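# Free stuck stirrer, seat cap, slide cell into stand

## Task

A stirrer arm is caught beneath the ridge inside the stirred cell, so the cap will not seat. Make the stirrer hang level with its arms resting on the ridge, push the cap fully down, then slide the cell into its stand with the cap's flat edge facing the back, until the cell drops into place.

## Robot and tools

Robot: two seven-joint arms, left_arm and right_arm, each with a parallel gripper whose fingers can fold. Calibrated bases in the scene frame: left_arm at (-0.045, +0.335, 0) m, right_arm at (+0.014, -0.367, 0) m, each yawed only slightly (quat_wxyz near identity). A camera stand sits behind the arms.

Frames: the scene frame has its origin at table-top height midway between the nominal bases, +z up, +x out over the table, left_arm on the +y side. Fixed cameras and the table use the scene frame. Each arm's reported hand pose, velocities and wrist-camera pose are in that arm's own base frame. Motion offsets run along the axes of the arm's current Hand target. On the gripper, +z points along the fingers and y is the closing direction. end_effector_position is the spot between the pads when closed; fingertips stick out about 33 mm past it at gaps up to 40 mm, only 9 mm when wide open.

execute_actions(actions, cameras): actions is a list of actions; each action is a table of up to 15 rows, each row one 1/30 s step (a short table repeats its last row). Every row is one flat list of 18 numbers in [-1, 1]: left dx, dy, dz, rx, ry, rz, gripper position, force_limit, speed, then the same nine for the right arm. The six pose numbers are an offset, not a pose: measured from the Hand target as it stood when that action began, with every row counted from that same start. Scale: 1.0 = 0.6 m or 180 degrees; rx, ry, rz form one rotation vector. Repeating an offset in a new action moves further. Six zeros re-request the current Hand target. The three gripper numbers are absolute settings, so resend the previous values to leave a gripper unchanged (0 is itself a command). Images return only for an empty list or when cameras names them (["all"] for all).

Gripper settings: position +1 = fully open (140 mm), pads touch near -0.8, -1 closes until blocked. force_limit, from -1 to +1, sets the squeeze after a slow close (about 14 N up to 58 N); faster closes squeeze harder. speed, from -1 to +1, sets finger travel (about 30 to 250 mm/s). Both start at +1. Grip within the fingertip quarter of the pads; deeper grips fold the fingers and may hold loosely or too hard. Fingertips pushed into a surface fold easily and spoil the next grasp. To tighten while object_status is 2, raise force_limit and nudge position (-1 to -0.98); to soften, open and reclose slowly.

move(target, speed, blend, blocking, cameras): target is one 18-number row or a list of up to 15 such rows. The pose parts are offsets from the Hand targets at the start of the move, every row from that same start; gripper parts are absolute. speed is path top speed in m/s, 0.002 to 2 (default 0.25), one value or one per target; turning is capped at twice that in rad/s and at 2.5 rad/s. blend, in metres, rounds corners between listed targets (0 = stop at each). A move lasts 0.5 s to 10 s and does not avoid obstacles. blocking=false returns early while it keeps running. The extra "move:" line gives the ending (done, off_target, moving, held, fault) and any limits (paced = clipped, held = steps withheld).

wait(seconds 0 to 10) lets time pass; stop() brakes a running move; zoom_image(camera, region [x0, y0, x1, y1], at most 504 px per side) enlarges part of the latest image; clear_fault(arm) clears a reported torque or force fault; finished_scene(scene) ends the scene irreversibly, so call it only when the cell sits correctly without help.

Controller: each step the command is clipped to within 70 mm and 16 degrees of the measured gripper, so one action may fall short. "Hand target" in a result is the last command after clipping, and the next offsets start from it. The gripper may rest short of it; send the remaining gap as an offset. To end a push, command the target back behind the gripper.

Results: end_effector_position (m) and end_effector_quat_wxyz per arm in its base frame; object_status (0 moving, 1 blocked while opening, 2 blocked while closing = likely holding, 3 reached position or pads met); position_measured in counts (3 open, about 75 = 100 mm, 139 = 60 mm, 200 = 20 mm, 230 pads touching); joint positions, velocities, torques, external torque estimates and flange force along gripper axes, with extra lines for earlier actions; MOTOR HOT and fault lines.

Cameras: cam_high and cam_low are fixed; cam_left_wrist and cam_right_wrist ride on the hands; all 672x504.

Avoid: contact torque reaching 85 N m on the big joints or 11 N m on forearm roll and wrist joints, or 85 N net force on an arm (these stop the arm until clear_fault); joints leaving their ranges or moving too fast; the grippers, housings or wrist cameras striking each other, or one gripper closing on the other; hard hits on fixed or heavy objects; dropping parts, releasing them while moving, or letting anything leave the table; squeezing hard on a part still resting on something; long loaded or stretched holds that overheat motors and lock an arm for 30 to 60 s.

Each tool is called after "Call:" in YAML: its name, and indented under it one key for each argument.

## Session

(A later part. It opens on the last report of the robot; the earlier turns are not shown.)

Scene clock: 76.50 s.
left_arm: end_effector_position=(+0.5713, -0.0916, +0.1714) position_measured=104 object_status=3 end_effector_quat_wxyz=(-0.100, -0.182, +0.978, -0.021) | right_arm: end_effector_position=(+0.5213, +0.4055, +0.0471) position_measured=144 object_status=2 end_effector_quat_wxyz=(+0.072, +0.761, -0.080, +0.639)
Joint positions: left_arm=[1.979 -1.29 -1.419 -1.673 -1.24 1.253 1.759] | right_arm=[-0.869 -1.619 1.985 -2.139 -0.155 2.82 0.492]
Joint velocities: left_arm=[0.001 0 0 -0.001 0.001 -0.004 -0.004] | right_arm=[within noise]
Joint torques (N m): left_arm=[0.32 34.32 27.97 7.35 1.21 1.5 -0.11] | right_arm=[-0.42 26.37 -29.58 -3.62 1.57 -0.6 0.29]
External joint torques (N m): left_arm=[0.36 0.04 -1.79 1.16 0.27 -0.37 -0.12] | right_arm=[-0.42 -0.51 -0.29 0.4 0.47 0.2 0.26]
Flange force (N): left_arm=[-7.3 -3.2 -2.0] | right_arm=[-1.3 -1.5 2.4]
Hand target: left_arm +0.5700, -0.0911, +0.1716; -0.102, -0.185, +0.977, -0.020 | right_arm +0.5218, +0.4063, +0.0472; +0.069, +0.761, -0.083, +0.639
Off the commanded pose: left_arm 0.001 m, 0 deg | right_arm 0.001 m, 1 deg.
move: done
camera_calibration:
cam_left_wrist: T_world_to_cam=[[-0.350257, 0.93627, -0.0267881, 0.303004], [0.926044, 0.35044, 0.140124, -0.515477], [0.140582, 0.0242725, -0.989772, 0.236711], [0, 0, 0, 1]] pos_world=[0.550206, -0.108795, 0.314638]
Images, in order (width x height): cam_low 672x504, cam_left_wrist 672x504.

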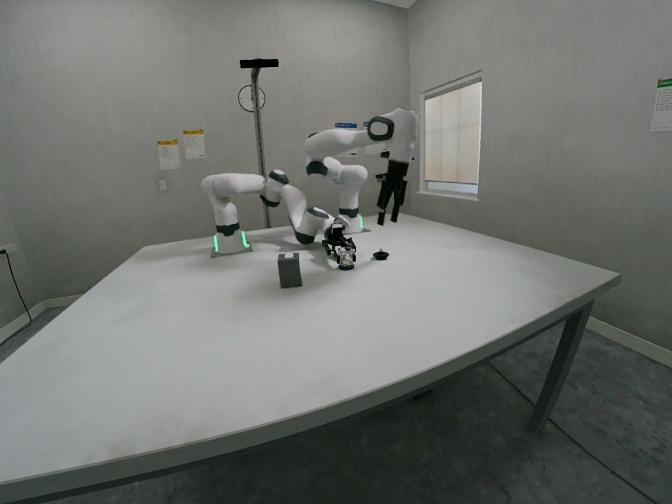

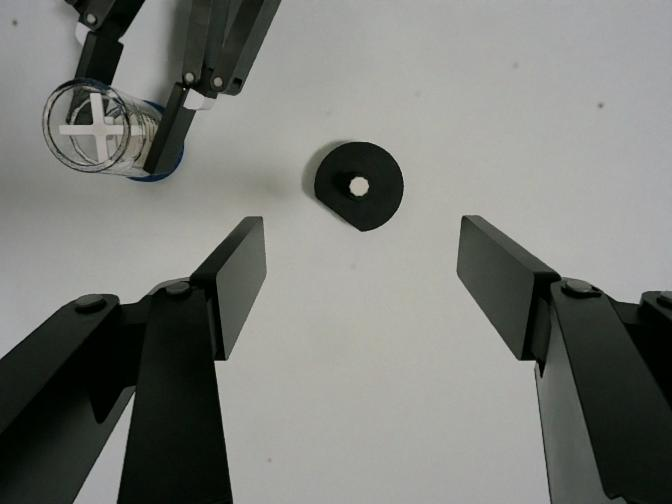

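Call:
move:
  target: [0.1445,-0.3045,-0.088,0,-0.0664,0,0.2,-0.05,-0.8,0,0,0,0,0,0,-1,-1,-1]
  speed: 0.2
  cameras: ["all"]

Call:
zoom_image:
  camera: "cam_left_wrist"
  region: [280, 120, 440, 280]

Scene clock: 79.63 s.
left_arm: end_effector_position=(+0.5670, -0.2874, +0.2411) position_measured=104 object_status=3 end_effector_quat_wxyz=(-0.001, -0.184, +0.983, +0.000) | right_arm: end_effector_position=(+0.5213, +0.4055, +0.0471) position_measured=144 object_status=2 end_effector_quat_wxyz=(+0.072, +0.761, -0.080, +0.639)
Joint positions: left_arm=[1.68 -1.342 -1.265 -1.576 -1.329 1.273 1.387] | right_arm=[-0.869 -1.619 1.985 -2.139 -0.155 2.82 0.492]
Joint velocities: left_arm=[0.001 0 -0.001 0.001 0.001 -0.001 -0.006] | right_arm=[within noise]
Joint torques (N m): left_arm=[0.08 36.29 27.79 5.14 0.48 2.31 -0.22] | right_arm=[-0.41 26.36 -29.63 -3.65 1.58 -0.59 0.27]
External joint torques (N m): left_arm=[0.05 0 -1.51 1.18 -0.29 -0.13 -0.22] | right_arm=[-0.41 -0.52 -0.37 0.34 0.48 0.19 0.24]
Flange force (N): left_arm=[-5.0 -5.8 -0.8] | right_arm=[-1.1 -1.3 2.4]
Hand target: left_arm +0.5680, -0.2881, +0.2413; +0.000, -0.186, +0.983, +0.000 | right_arm +0.5218, +0.4063, +0.0472; +0.069, +0.761, -0.083, +0.639
Off the commanded pose: left_arm 0.001 m, 0 deg | right_arm 0.001 m, 1 deg.
move: done
camera_calibration:
cam_left_wrist: T_world_to_cam=[[-0.347492, 0.937499, -0.0185607, 0.483541], [0.880835, 0.333149, 0.336364, -0.479256], [0.321525, 0.100535, -0.941549, 0.218648], [0, 0, 0, 1]] pos_world=[0.519872, -0.315637, 0.376047]
cam_right_wrist: T_world_to_cam=[[-0.205856, -0.978209, 0.0270108, 0.507924], [-0.495796, 0.0804595, -0.864704, 0.264406], [0.843688, -0.191396, -0.501555, -0.191315], [0, 0, 0, 1]] pos_world=[0.397061, 0.438965, 0.118959]

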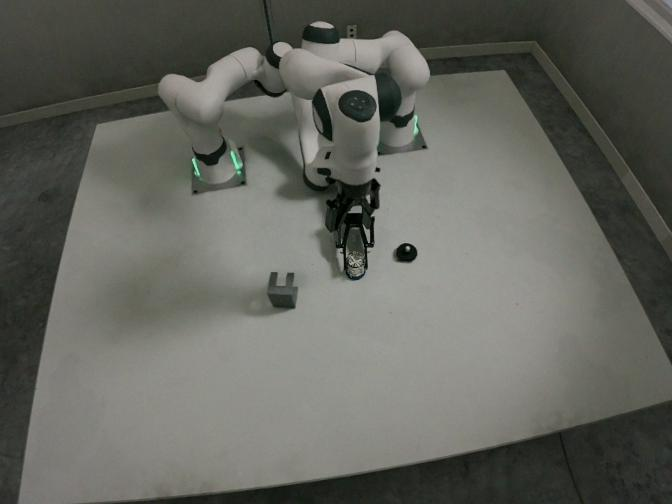

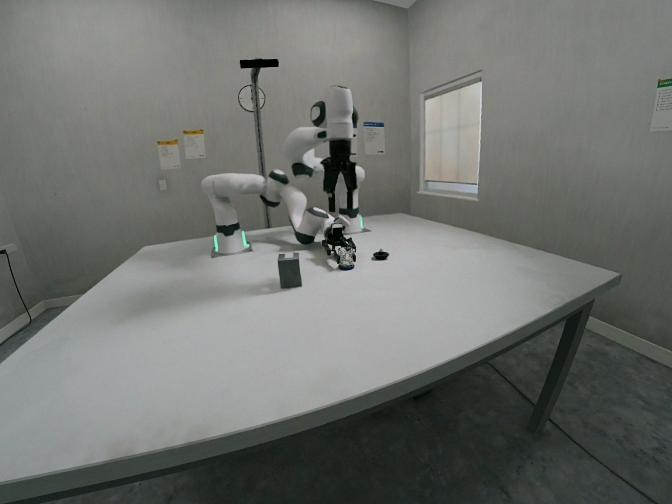

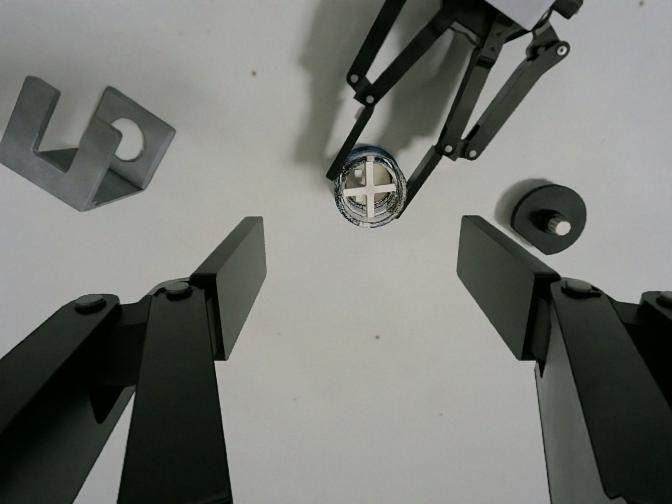

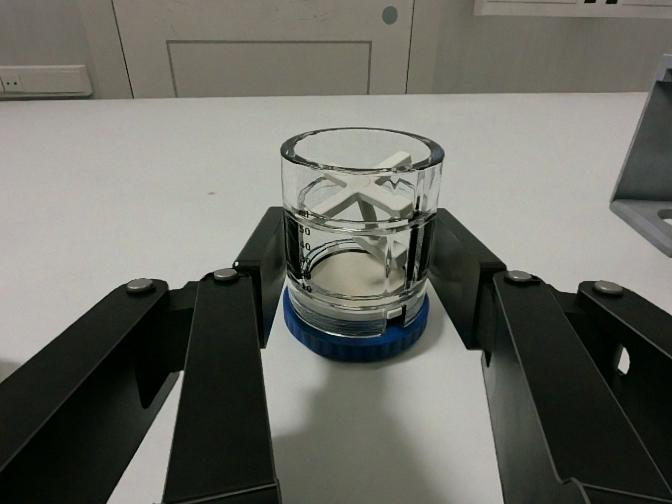

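Scaled by 3.150 from the camera's 672x504 image, which has a finer 960x720 frame.

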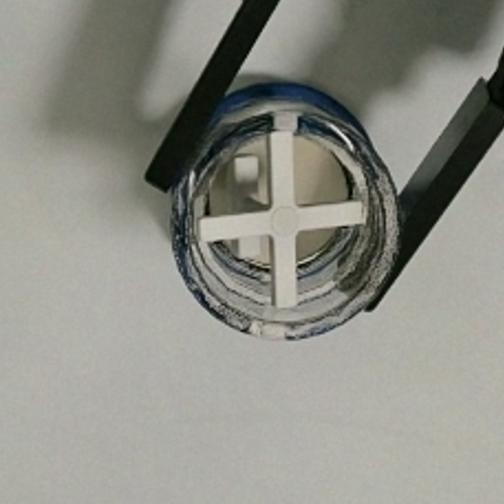

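Call:
move:
  target: [-0.0117,0.0527,0.127,0.1356,0.1277,-0.506,-0.66,-0.05,-0.5,0,0,0,0,0,0,-1,-1,-1]
  speed: 0.2
  cameras: ["all"]

Call:
zoom_image:
  camera: "cam_left_wrist"
  region: [280, 120, 480, 320]

Call:
zoom_image:
  camera: "cam_right_wrist"
  region: [260, 20, 460, 220]

Scene clock: 93.00 s.
left_arm: end_effector_position=(+0.5623, -0.2560, +0.1650) position_measured=213 object_status=3 end_effector_quat_wxyz=(+0.140, +0.812, -0.523, +0.217) | right_arm: end_effector_position=(+0.5213, +0.4055, +0.0471) position_measured=144 object_status=2 end_effector_quat_wxyz=(+0.072, +0.761, -0.080, +0.639)
Joint positions: left_arm=[1.501 -1.328 -1.387 -2.214 -1.783 1.489 0.147] | right_arm=[-0.869 -1.619 1.985 -2.139 -0.155 2.82 0.492]
Joint velocities: left_arm=[0 0.001 0 0.001 0 0.001 -0.004] | right_arm=[within noise]
Joint torques (N m): left_arm=[-0.89 23.44 27.22 7.48 -1.21 2.08 -0.24] | right_arm=[-0.39 26.35 -29.62 -3.61 1.59 -0.59 0.27]
External joint torques (N m): left_arm=[-0.98 -0.16 -2.16 0.4 -0.49 0.04 -0.26] | right_arm=[-0.47 -0.53 -0.37 0.38 0.49 0.19 0.24]
Flange force (N): left_arm=[0.4 0.5 5.6] | right_arm=[-1.2 -1.6 2.6]
Hand target: left_arm +0.5630, -0.2562, +0.1651; +0.140, +0.814, -0.520, +0.218 | right_arm +0.5218, +0.4063, +0.0472; +0.069, +0.761, -0.083, +0.639
Off the commanded pose: left_arm 0.001 m, 0 deg | right_arm 0.001 m, 1 deg.
move: done
camera_calibration:
cam_left_wrist: T_world_to_cam=[[-0.911002, -0.411681, -0.0243815, 0.423515], [-0.401423, 0.898749, -0.176381, 0.490378], [0.0945253, -0.150896, -0.98402, 0.21575], [0, 0, 0, 1]] pos_world=[0.562277, -0.233818, 0.309121]
cam_right_wrist: T_world_to_cam=[[-0.205856, -0.978209, 0.0270108, 0.507924], [-0.495796, 0.0804595, -0.864704, 0.264406], [0.843688, -0.191396, -0.501555, -0.191315], [0, 0, 0, 1]] pos_world=[0.397061, 0.438965, 0.118959]

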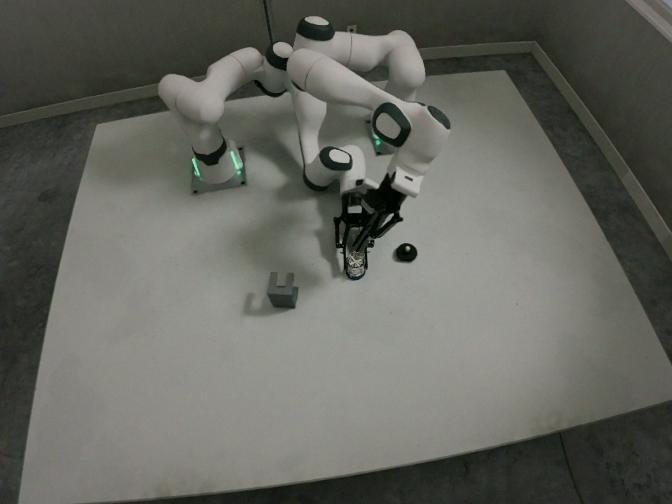

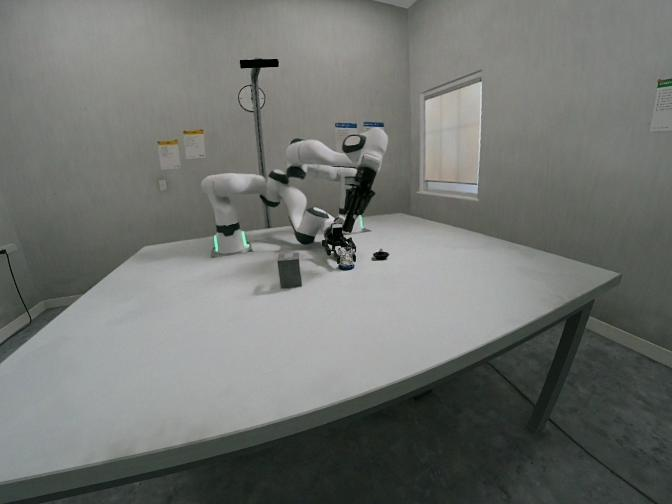

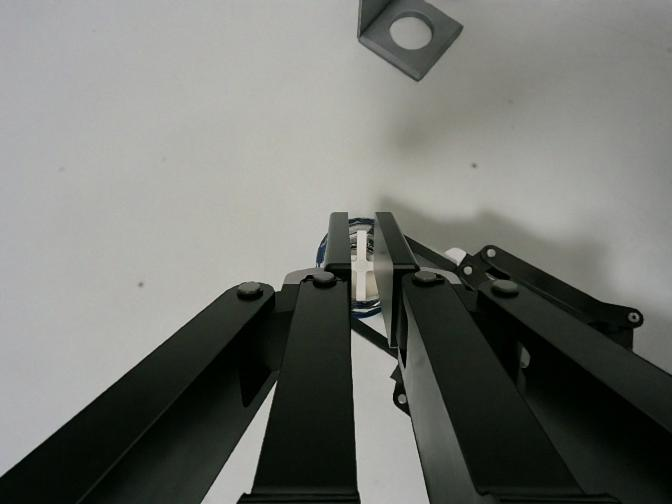

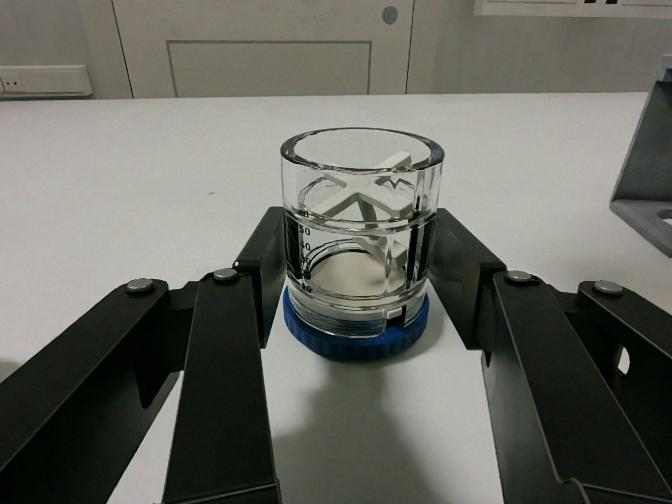

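Scaled by 2.520 from the camera's 672x504 image, which has a finer 960x720 frame.

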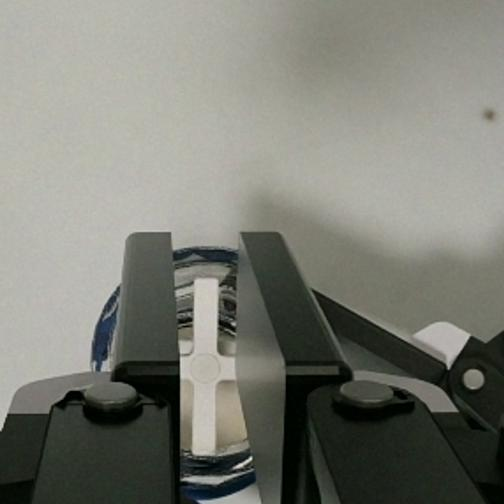

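Scaled by 2.520 from the camera's 672x504 image, which has a finer 960x720 frame.

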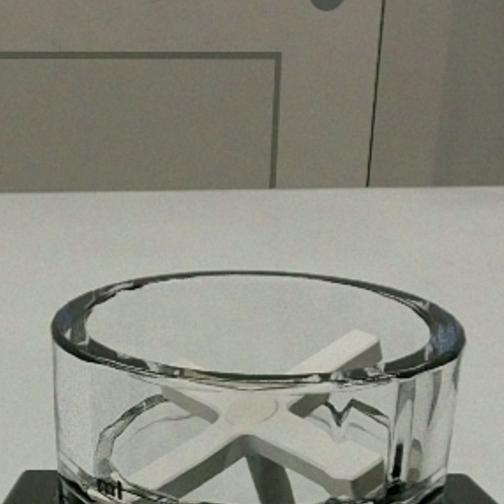

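Call:
move:
  target: [-0.046,0.005,0.0697,0,0,0,-0.7,-0.05,-0.5,0,0,0,0,0,0,-1,-1,-1]
  speed: 0.1
  cameras: ["cam_left_wrist","cam_right_wrist"]

Call:
zoom_image:
  camera: "cam_left_wrist"
  region: [290, 180, 440, 330]

Call:
zoom_image:
  camera: "cam_right_wrist"
  region: [270, 60, 450, 240]

Scene clock: 95.77 s.
left_arm: end_effector_position=(+0.5580, -0.2552, +0.1149) position_measured=217 object_status=3 end_effector_quat_wxyz=(+0.142, +0.815, -0.518, +0.216) | right_arm: end_effector_position=(+0.5213, +0.4055, +0.0471) position_measured=144 object_status=2 end_effector_quat_wxyz=(+0.072, +0.761, -0.080, +0.639)
Joint positions: left_arm=[1.495 -1.367 -1.48 -2.254 -1.869 1.529 0.177] | right_arm=[-0.869 -1.619 1.985 -2.139 -0.155 2.82 0.492]
Joint velocities: left_arm=[-0.001 0 0.001 -0.001 -0.002 0 0.006] | right_arm=[within noise]
Joint torques (N m): left_arm=[-0.61 22.98 27.72 5.8 -1.21 2.05 0.15] | right_arm=[-0.38 26.34 -29.65 -3.61 1.57 -0.61 0.28]
External joint torques (N m): left_arm=[-0.67 -0.71 -1.81 0.39 -0.55 0.08 0.13] | right_arm=[-0.4 -0.56 -0.37 0.39 0.48 0.18 0.24]
Flange force (N): left_arm=[-0.7 0.2 5.4] | right_arm=[-1.3 -1.5 2.4]
Hand target: left_arm +0.5590, -0.2547, +0.1151; +0.140, +0.814, -0.520, +0.218 | right_arm +0.5218, +0.4063, +0.0472; +0.069, +0.761, -0.083, +0.639
Off the commanded pose: left_arm 0.001 m, 0 deg | right_arm 0.001 m, 1 deg.
move: done
camera_calibration:
cam_left_wrist: T_world_to_cam=[[-0.907408, -0.419886, -0.0174846, 0.413732], [-0.410517, 0.894527, -0.176909, 0.483186], [0.0899223, -0.153351, -0.984072, 0.168893], [0, 0, 0, 1]] pos_world=[0.558593, -0.232603, 0.258917]
cam_right_wrist: T_world_to_cam=[[-0.205856, -0.978209, 0.0270108, 0.507924], [-0.495796, 0.0804595, -0.864704, 0.264406], [0.843688, -0.191396, -0.501555, -0.191315], [0, 0, 0, 1]] pos_world=[0.397061, 0.438965, 0.118959]
Images, in order (width x height): cam_left_wrist 672x504, cam_right_wrist 672x504.

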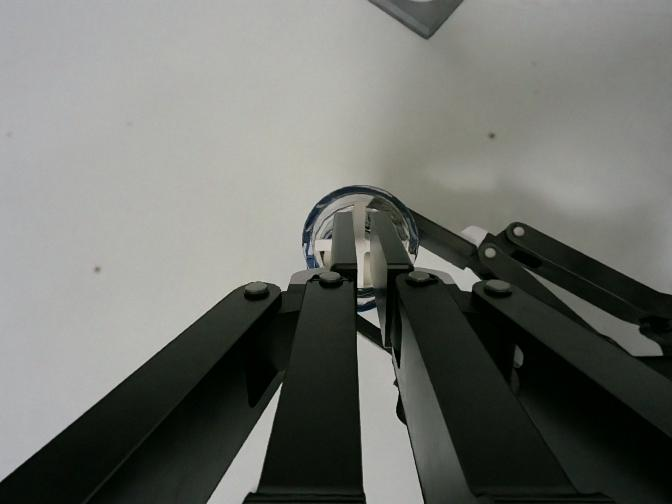

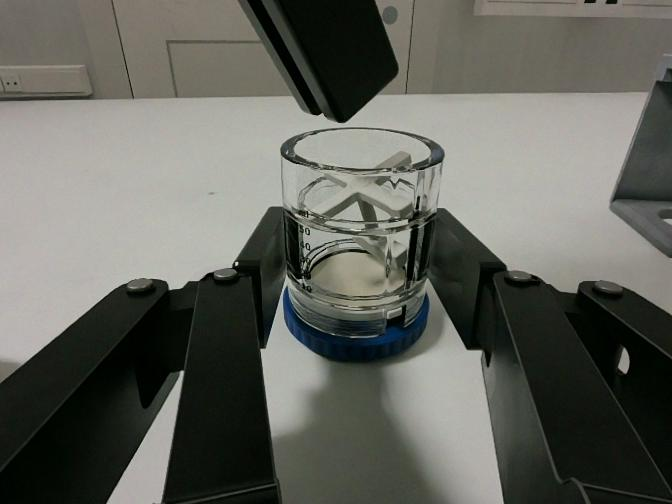

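Scaled by 3.360 from the camera's 672x504 image, which has a finer 960x720 frame.

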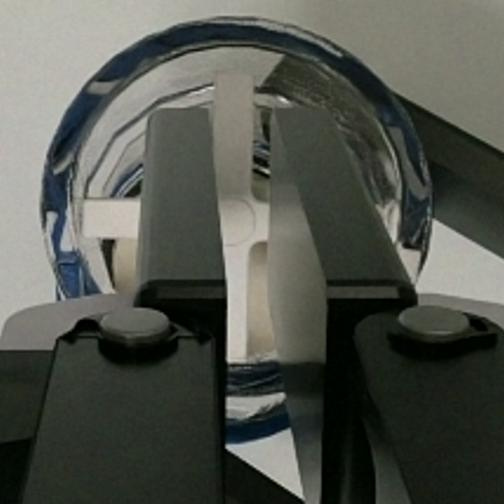

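Scaled by 2.800 from the camera's 672x504 image, which has a finer 960x720 frame.

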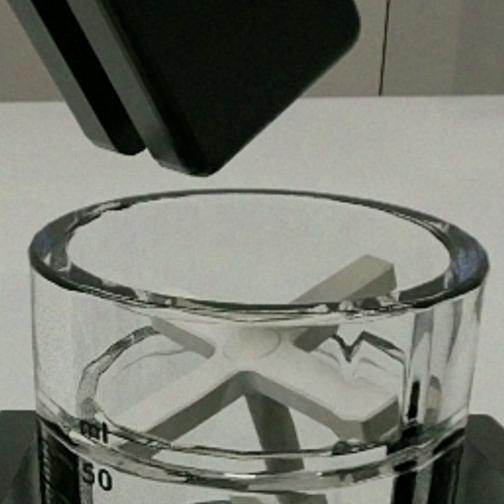

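Call:
move:
  target: [-0.0262,0.0005,0.0388,0,0,0,-0.7,-0.05,-0.5,0,0,0,0,0,0,-1,-1,-1]
  speed: 0.04
  cameras: ["cam_left_wrist","cam_right_wrist"]

Call:
zoom_image:
  camera: "cam_left_wrist"
  region: [290, 180, 440, 330]

Call:
zoom_image:
  camera: "cam_right_wrist"
  region: [270, 100, 450, 280]

Scene clock: 97.77 s.
left_arm: end_effector_position=(+0.5578, -0.2579, +0.0899) position_measured=217 object_status=3 end_effector_quat_wxyz=(+0.143, +0.813, -0.520, +0.219) | right_arm: end_effector_position=(+0.5213, +0.4055, +0.0471) position_measured=144 object_status=2 end_effector_quat_wxyz=(+0.072, +0.761, -0.080, +0.639)
Joint positions: left_arm=[1.496 -1.39 -1.531 -2.264 -1.926 1.549 0.199] | right_arm=[-0.869 -1.619 1.985 -2.139 -0.155 2.82 0.492]
Joint velocities: left_arm=[0 -0.002 0 0 -0.002 -0.001 0.006] | right_arm=[within noise]
Joint torques (N m): left_arm=[1.07 22.28 25.97 3.54 -0.08 2.21 0.2] | right_arm=[-0.42 26.4 -29.15 -3.65 1.58 -0.6 0.28]
External joint torques (N m): left_arm=[1.06 -1.65 -3.69 -0.9 0.58 0.28 0.19] | right_arm=[-0.21 -0.4 0.22 0.51 0.48 0.22 0.25]
Flange force (N): left_arm=[-4.4 -2.5 7.2] | right_arm=[-2.0 -1.3 1.8]
Hand target: left_arm +0.5579, -0.2531, +0.0871; +0.140, +0.814, -0.520, +0.218 | right_arm +0.5218, +0.4063, +0.0472; +0.069, +0.761, -0.083, +0.639
Off the commanded pose: left_arm 0.006 m, 0 deg | right_arm 0.001 m, 1 deg.
move: off_target (left_arm)
camera_calibration:
cam_left_wrist: T_world_to_cam=[[-0.909292, -0.415657, -0.0204118, 0.414486], [-0.405221, 0.895501, -0.18405, 0.479031], [0.0947803, -0.159084, -0.982705, 0.13951], [0, 0, 0, 1]] pos_world=[0.557779, -0.234495, 0.233723]
cam_right_wrist: T_world_to_cam=[[-0.205714, -0.978238, 0.0270678, 0.50797], [-0.495828, 0.0803418, -0.864696, 0.264463], [0.843704, -0.191301, -0.501565, -0.191343], [0, 0, 0, 1]] pos_world=[0.397061, 0.439064, 0.118959]
Images, in order (width x height): cam_left_wrist 672x504, cam_right_wrist 672x504.

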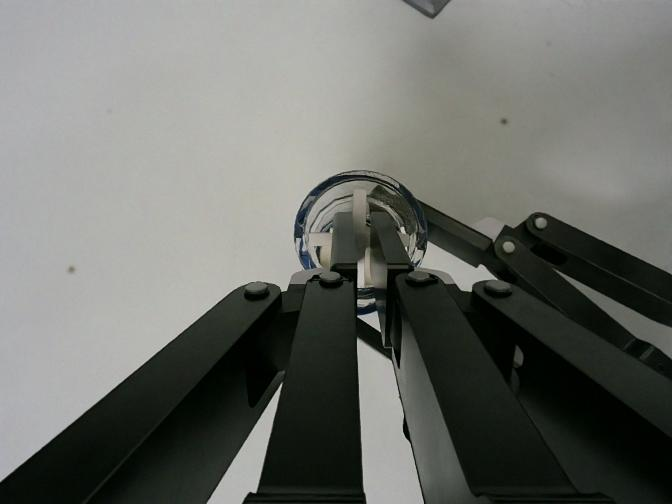

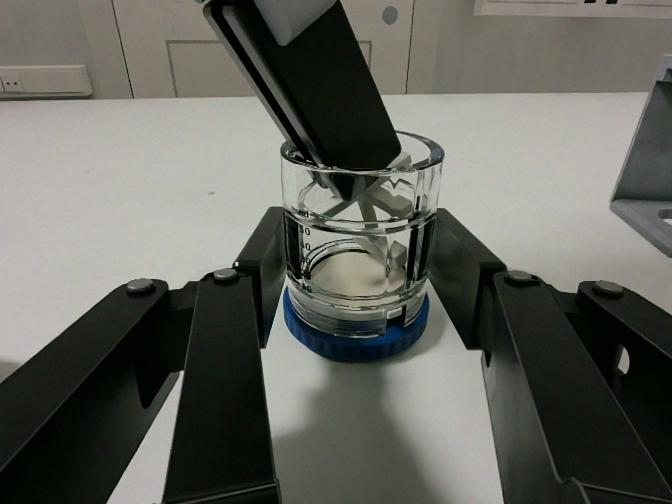

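Scaled by 3.360 from the camera's 672x504 image, which has a finer 960x720 frame.

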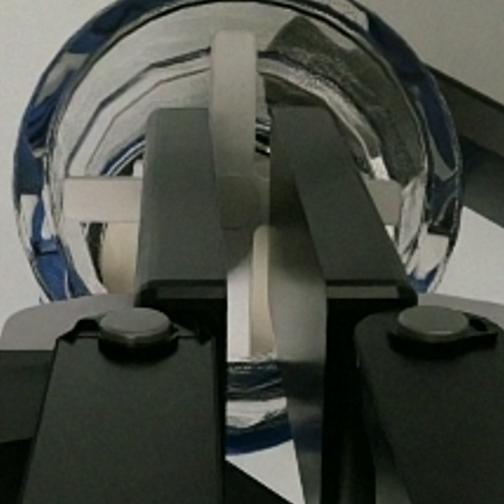

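Scaled by 2.800 from the camera's 672x504 image, which has a finer 960x720 frame.

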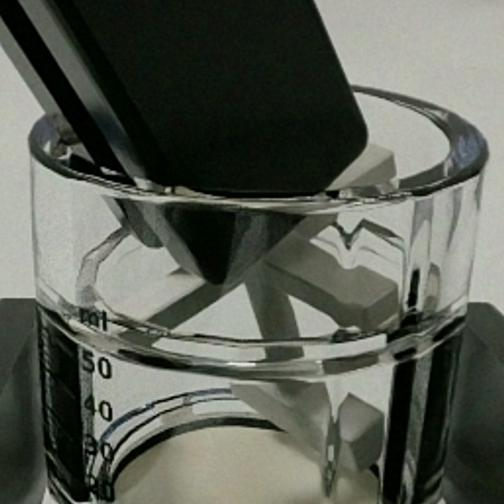

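Call:
move:
  target:
    - [0.046,0,-0.079,0,0,0,-0.72,-0.05,-0.5,0,0,0,0,0,0,-1,-1,-1]
    - [0.0933,0.0015,-0.0577,0,-0.278,0,-0.72,-0.05,-0.5,0,0,0,0,0,0,-1,-1,-1]
  speed: 0.15
  cameras: ["cam_left_wrist","cam_right_wrist","cam_high"]

Call:
zoom_image:
  camera: "cam_left_wrist"
  region: [290, 180, 440, 330]

Call:
zoom_image:
  camera: "cam_right_wrist"
  region: [270, 60, 450, 240]

Scene clock: 104.40 s.
left_arm: end_effector_position=(+0.5709, -0.2832, +0.1450) position_measured=219 object_status=3 end_effector_quat_wxyz=(-0.092, +0.828, -0.533, -0.144) | right_arm: end_effector_position=(+0.5213, +0.4056, +0.0471) position_measured=144 object_status=2 end_effector_quat_wxyz=(+0.072, +0.761, -0.080, +0.639)
Joint positions: left_arm=[1.83 -1.49 -1.374 -1.247 -1.233 1.211 -0.39] | right_arm=[-0.869 -1.619 1.985 -2.139 -0.155 2.82 0.492]
Joint velocities: left_arm=[0 0.001 0.001 0.001 0.001 0.001 -0.005] | right_arm=[within noise]
Joint torques (N m): left_arm=[0.31 45.04 26.85 0.66 1.96 1.81 -0.19] | right_arm=[-0.4 26.35 -29.21 -3.65 1.57 -0.56 0.27]
External joint torques (N m): left_arm=[0.27 -0.42 -1.26 1.22 0.22 -0.3 -0.18] | right_arm=[-0.4 -0.52 0.03 0.35 0.48 0.22 0.24]
Flange force (N): left_arm=[7.5 -5.4 -3.5] | right_arm=[-1.7 -1.2 2.3]
Hand target: left_arm +0.5702, -0.2817, +0.1451; -0.093, +0.830, -0.530, -0.146 | right_arm +0.5218, +0.4063, +0.0472; +0.069, +0.761, -0.083, +0.639
Off the commanded pose: left_arm 0.002 m, 1 deg | right_arm 0.001 m, 1 deg.
move: done
camera_calibration:
cam_left_wrist: T_world_to_cam=[[-0.918439, -0.395376, -0.0121341, 0.426745], [-0.312459, 0.706332, 0.635189, 0.291801], [-0.242568, 0.587174, -0.772261, 0.561833], [0, 0, 0, 1]] pos_world=[0.619397, -0.367277, 0.253711]
cam_right_wrist: T_world_to_cam=[[-0.205631, -0.978256, 0.0270196, 0.50793], [-0.495835, 0.0803424, -0.864692, 0.264415], [0.84372, -0.191205, -0.501575, -0.191306], [0, 0, 0, 1]] pos_world=[0.396961, 0.439064, 0.118959]
Images, in order (width x height): cam_high 672x504, cam_left_wrist 672x504, cam_right_wrist 672x504.

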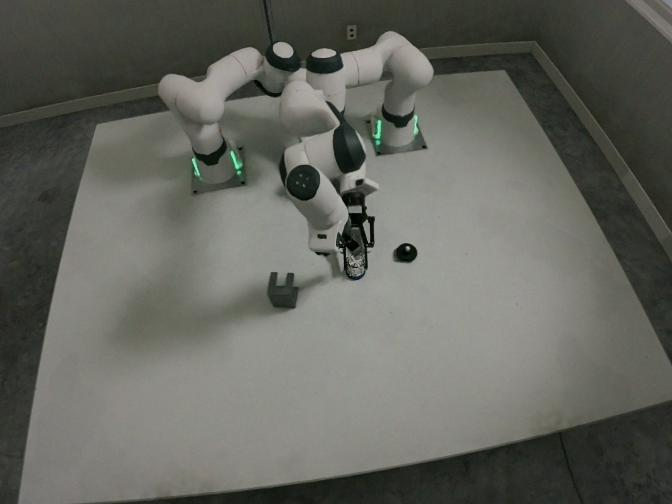

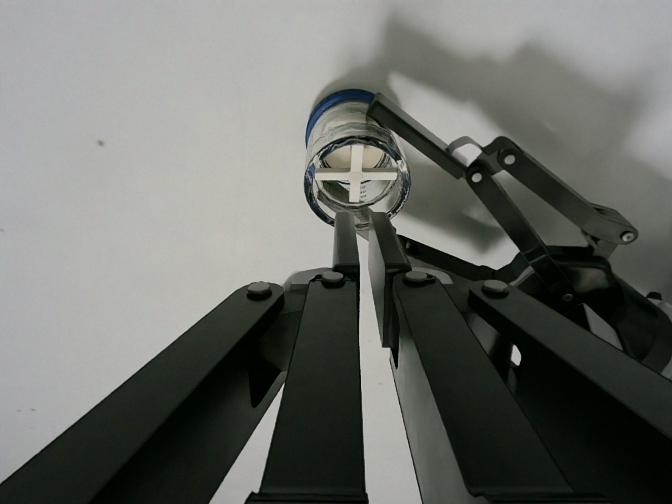

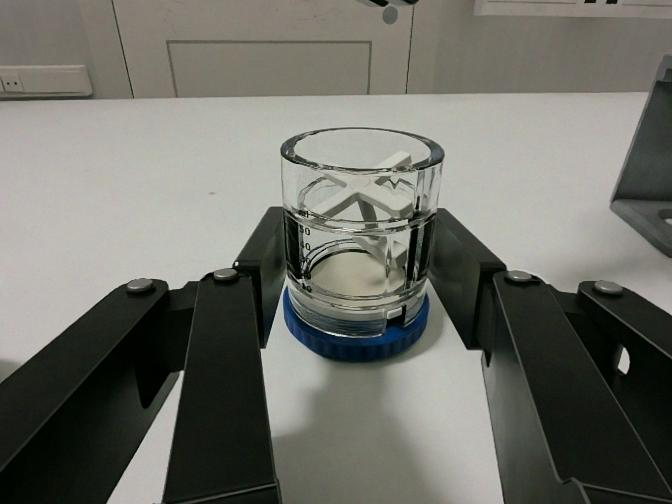

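Scaled by 3.360 from the camera's 672x504 image, which has a finer 960x720 frame.

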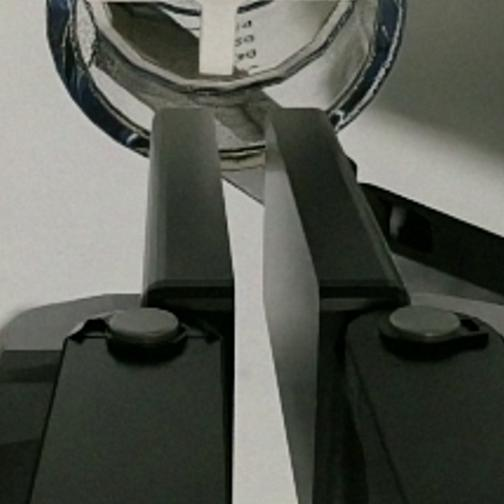

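Scaled by 2.800 from the camera's 672x504 image, which has a finer 960x720 frame.

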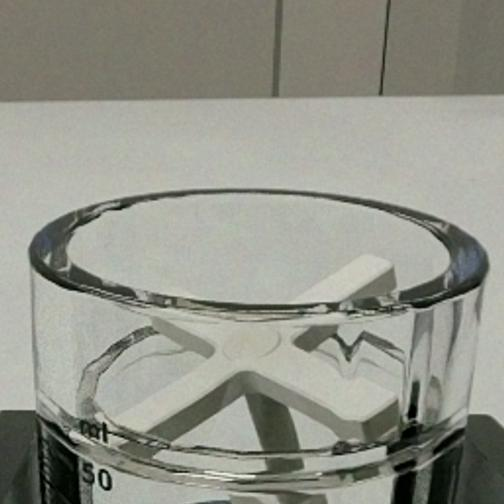

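Call:
move:
  target: [0.0203,0,0.0458,0,0,0,-0.72,-0.05,-0.5,0,0,0,0,0,0,-1,-1,-1]
  speed: 0.08
  cameras: ["cam_left_wrist","cam_right_wrist"]

Call:
zoom_image:
  camera: "cam_left_wrist"
  region: [290, 130, 440, 280]

Call:
zoom_image:
  camera: "cam_right_wrist"
  region: [270, 60, 450, 240]

Scene clock: 106.63 s.
left_arm: end_effector_position=(+0.5699, -0.2824, +0.1154) position_measured=219 object_status=3 end_effector_quat_wxyz=(-0.093, +0.829, -0.531, -0.149) | right_arm: end_effector_position=(+0.5213, +0.4056, +0.0471) position_measured=144 object_status=2 end_effector_quat_wxyz=(+0.072, +0.761, -0.080, +0.639)
Joint positions: left_arm=[1.821 -1.529 -1.4 -1.268 -1.254 1.239 -0.398] | right_arm=[-0.869 -1.619 1.985 -2.139 -0.155 2.82 0.492]
Joint velocities: left_arm=[0.001 0.002 0 -0.001 -0.001 0.004 -0.002] | right_arm=[within noise]
Joint torques (N m): left_arm=[-0.78 45.37 27.09 -0.57 1.35 2.18 -0.08] | right_arm=[-0.43 26.39 -29.18 -3.64 1.57 -0.56 0.26]
External joint torques (N m): left_arm=[-0.74 0.11 -1.36 0.4 -0.4 0.1 -0.07] | right_arm=[-0.45 -0.51 0.08 0.36 0.48 0.23 0.23]
Flange force (N): left_arm=[1.9 0.4 1.0] | right_arm=[-1.7 -1.2 2.4]
Hand target: left_arm +0.5710, -0.2836, +0.1151; -0.093, +0.830, -0.530, -0.146 | right_arm +0.5218, +0.4063, +0.0472; +0.069, +0.761, -0.083, +0.639
Off the commanded pose: left_arm 0.002 m, 0 deg | right_arm 0.001 m, 1 deg.
move: done
camera_calibration:
cam_left_wrist: T_world_to_cam=[[-0.916806, -0.399232, -0.00901736, 0.423485], [-0.311092, 0.699876, 0.642959, 0.306299], [-0.250379, 0.592274, -0.765848, 0.543459], [0, 0, 0, 1]] pos_world=[0.619611, -0.367179, 0.223088]
cam_right_wrist: T_world_to_cam=[[-0.205631, -0.978256, 0.0270196, 0.50793], [-0.495835, 0.0803424, -0.864692, 0.264415], [0.84372, -0.191205, -0.501575, -0.191306], [0, 0, 0, 1]] pos_world=[0.396961, 0.439064, 0.118959]
Images, in order (width x height): cam_left_wrist 672x504, cam_right_wrist 672x504.

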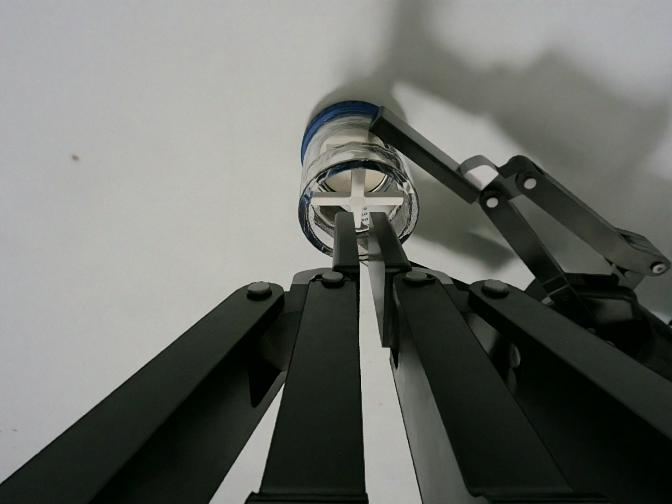

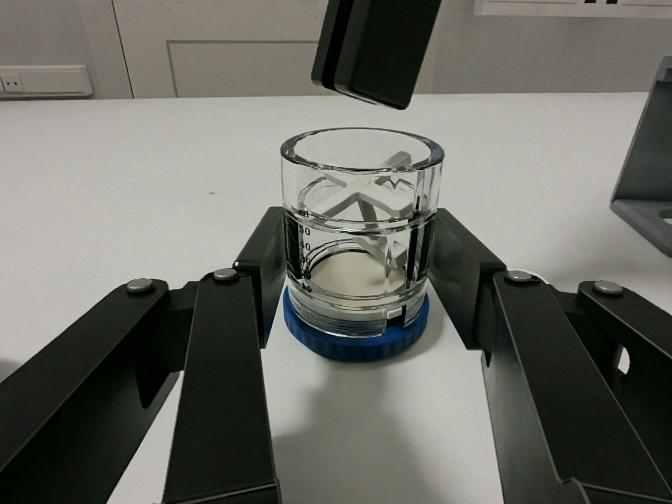

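Scaled by 3.360 from the camera's 672x504 image, which has a finer 960x720 frame.

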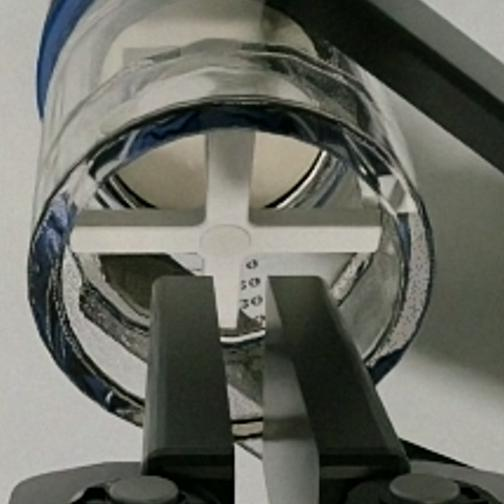

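Scaled by 2.800 from the camera's 672x504 image, which has a finer 960x720 frame.

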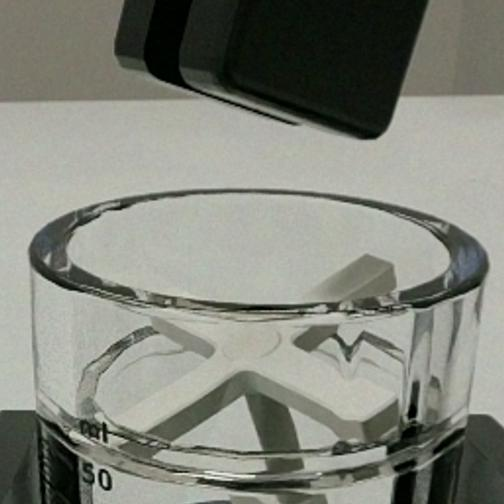

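Call:
move:
  target: [0.0137,-0.0015,0.0376,0,0,0,-0.72,-0.05,-0.5,0,0,0,0,0,0,-1,-1,-1]
  speed: 0.04
  cameras: ["cam_left_wrist","cam_right_wrist"]

Call:
zoom_image:
  camera: "cam_left_wrist"
  region: [290, 130, 440, 280]

Call:
zoom_image:
  camera: "cam_right_wrist"
  region: [270, 100, 450, 280]

Scene clock: 109.17 s.
left_arm: end_effector_position=(+0.5708, -0.2820, +0.0916) position_measured=219 object_status=3 end_effector_quat_wxyz=(-0.093, +0.829, -0.531, -0.149) | right_arm: end_effector_position=(+0.5213, +0.4056, +0.0471) position_measured=144 object_status=2 end_effector_quat_wxyz=(+0.072, +0.761, -0.080, +0.639)
Joint positions: left_arm=[1.813 -1.559 -1.421 -1.286 -1.276 1.268 -0.402] | right_arm=[-0.869 -1.619 1.985 -2.139 -0.155 2.82 0.492]
Joint torques (N m): left_arm=[-0.9 45.08 27.32 -0.89 1.42 2.27 -0.24] | right_arm=[-0.38 26.41 -29.21 -3.7 1.59 -0.58 0.24]
External joint torques (N m): left_arm=[-1.06 -0.03 -1.47 0.53 -0.33 0.19 -0.23] | right_arm=[-0.41 -0.57 0.23 0.25 0.48 0.2 0.21]
Flange force (N): left_arm=[2.1 1.1 1.4] | right_arm=[-1.8 -0.8 2.2]
Hand target: left_arm +0.5719, -0.2832, +0.0911; -0.093, +0.830, -0.530, -0.146 | right_arm +0.5218, +0.4063, +0.0472; +0.069, +0.761, -0.083, +0.639
Off the commanded pose: left_arm 0.002 m, 0 deg | right_arm 0.001 m, 1 deg.
move: done
camera_calibration:
cam_left_wrist: T_world_to_cam=[[-0.916639, -0.399608, -0.0093041, 0.423981], [-0.311598, 0.699791, 0.642806, 0.321818], [-0.25036, 0.59212, -0.765972, 0.525229], [0, 0, 0, 1]] pos_world=[0.620411, -0.366778, 0.199389]
cam_right_wrist: T_world_to_cam=[[-0.205631, -0.978256, 0.0270196, 0.50793], [-0.495835, 0.0803424, -0.864692, 0.264415], [0.84372, -0.191205, -0.501575, -0.191306], [0, 0, 0, 1]] pos_world=[0.396961, 0.439064, 0.118959]
Images, in order (width x height): cam_left_wrist 672x504, cam_right_wrist 672x504.

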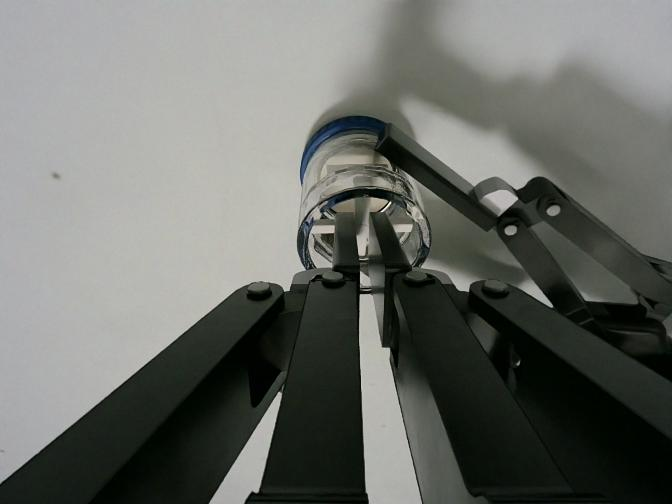

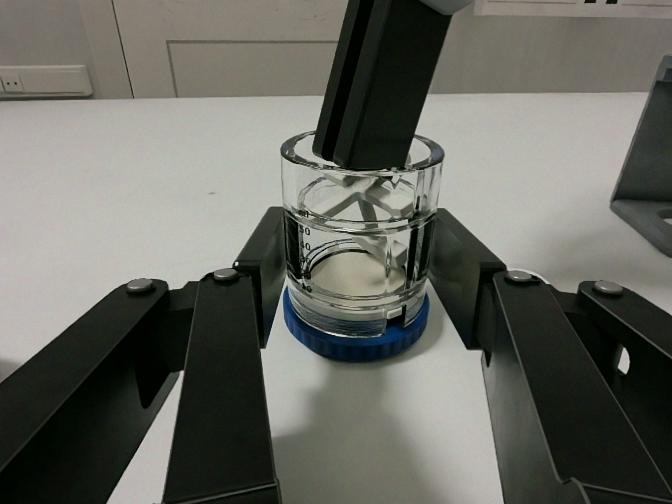

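Scaled by 3.360 from the camera's 672x504 image, which has a finer 960x720 frame.

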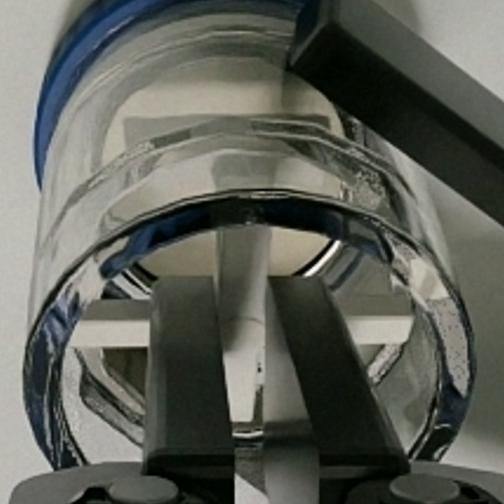

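Scaled by 2.800 from the camera's 672x504 image, which has a finer 960x720 frame.

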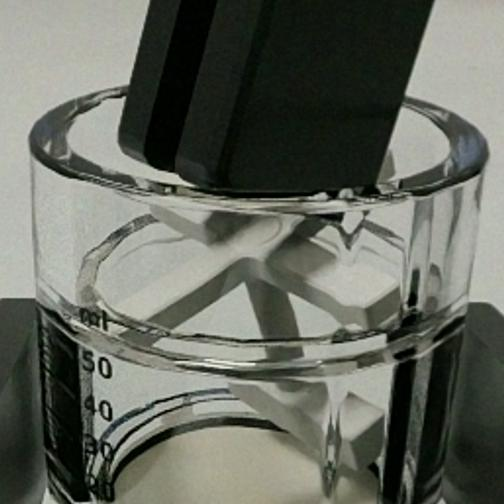

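Call:
move:
  target: [0.0046,0.0,0.0125,0,0,0,-0.72,-0.05,-0.5,0,0,0,0,0,0,-1,-1,-1]
  speed: 0.03
  cameras: ["cam_left_wrist","cam_right_wrist"]

Call:
zoom_image:
  camera: "cam_left_wrist"
  region: [290, 130, 440, 280]

Call:
zoom_image:
  camera: "cam_right_wrist"
  region: [270, 100, 450, 280]

Scene clock: 110.50 s.
left_arm: end_effector_position=(+0.5710, -0.2822, +0.0888) position_measured=219 object_status=3 end_effector_quat_wxyz=(-0.094, +0.829, -0.531, -0.148) | right_arm: end_effector_position=(+0.5213, +0.4056, +0.0471) position_measured=144 object_status=2 end_effector_quat_wxyz=(+0.072, +0.761, -0.080, +0.639)
Joint positions: left_arm=[1.808 -1.564 -1.423 -1.293 -1.279 1.275 -0.403] | right_arm=[-0.869 -1.619 1.984 -2.139 -0.155 2.82 0.492]
Joint torques (N m): left_arm=[-0.01 41.53 23.89 -0.96 0.4 2.78 -0.24] | right_arm=[-0.36 26.41 -29.2 -3.68 1.58 -0.62 0.29]
External joint torques (N m): left_arm=[-0.16 -3.6 -5.09 0.5 -1.35 0.68 -0.23] | right_arm=[-0.36 -0.43 -0.04 0.33 0.49 0.16 0.26]
Flange force (N): left_arm=[5.9 -1.3 9.6] | right_arm=[-1.5 -1.1 2.0]
Hand target: left_arm +0.5719, -0.2832, +0.0831; -0.093, +0.830, -0.530, -0.146 | right_arm +0.5218, +0.4063, +0.0472; +0.069, +0.761, -0.083, +0.639
Off the commanded pose: left_arm 0.006 m, 0 deg | right_arm 0.001 m, 1 deg.
move: off_target (left_arm)
camera_calibration:
cam_left_wrist: T_world_to_cam=[[-0.916212, -0.400505, -0.0122785, 0.423815], [-0.31441, 0.699586, 0.641658, 0.325483], [-0.248397, 0.591756, -0.766892, 0.522027], [0, 0, 0, 1]] pos_world=[0.62031, -0.366877, 0.196694]
cam_right_wrist: T_world_to_cam=[[-0.205631, -0.978256, 0.0270196, 0.507951], [-0.495835, 0.0803424, -0.864692, 0.264465], [0.84372, -0.191205, -0.501575, -0.191391], [0, 0, 0, 1]] pos_world=[0.397061, 0.439064, 0.118959]
Images, in order (width x height): cam_left_wrist 672x504, cam_right_wrist 672x504.

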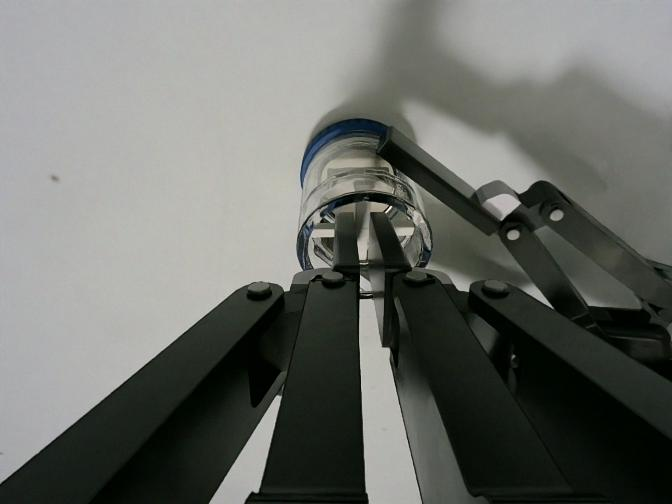

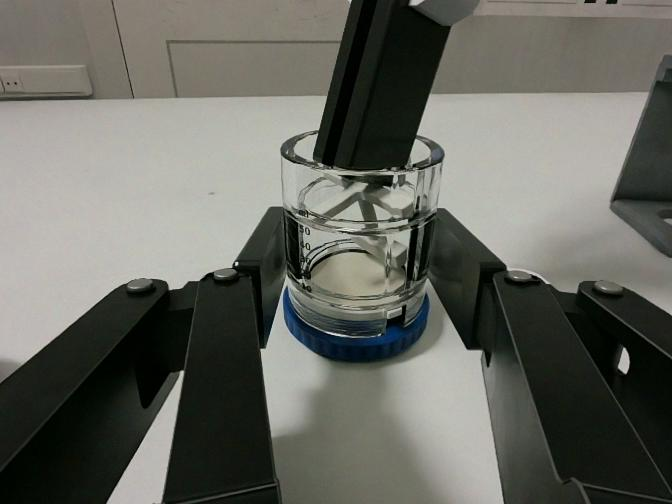

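Scaled by 3.360 from the camera's 672x504 image, which has a finer 960x720 frame.

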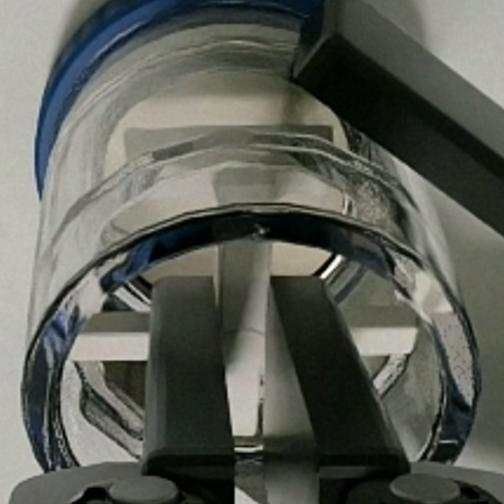

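Scaled by 2.800 from the camera's 672x504 image, which has a finer 960x720 frame.

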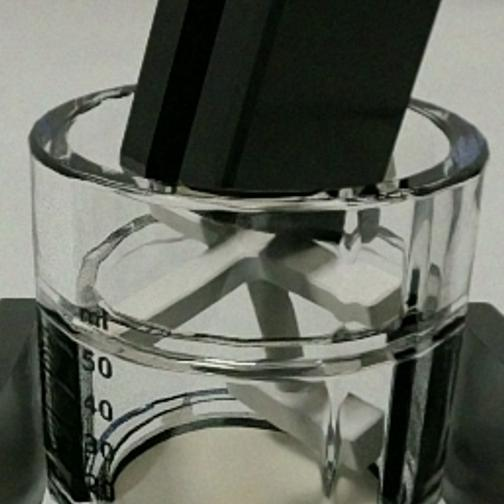

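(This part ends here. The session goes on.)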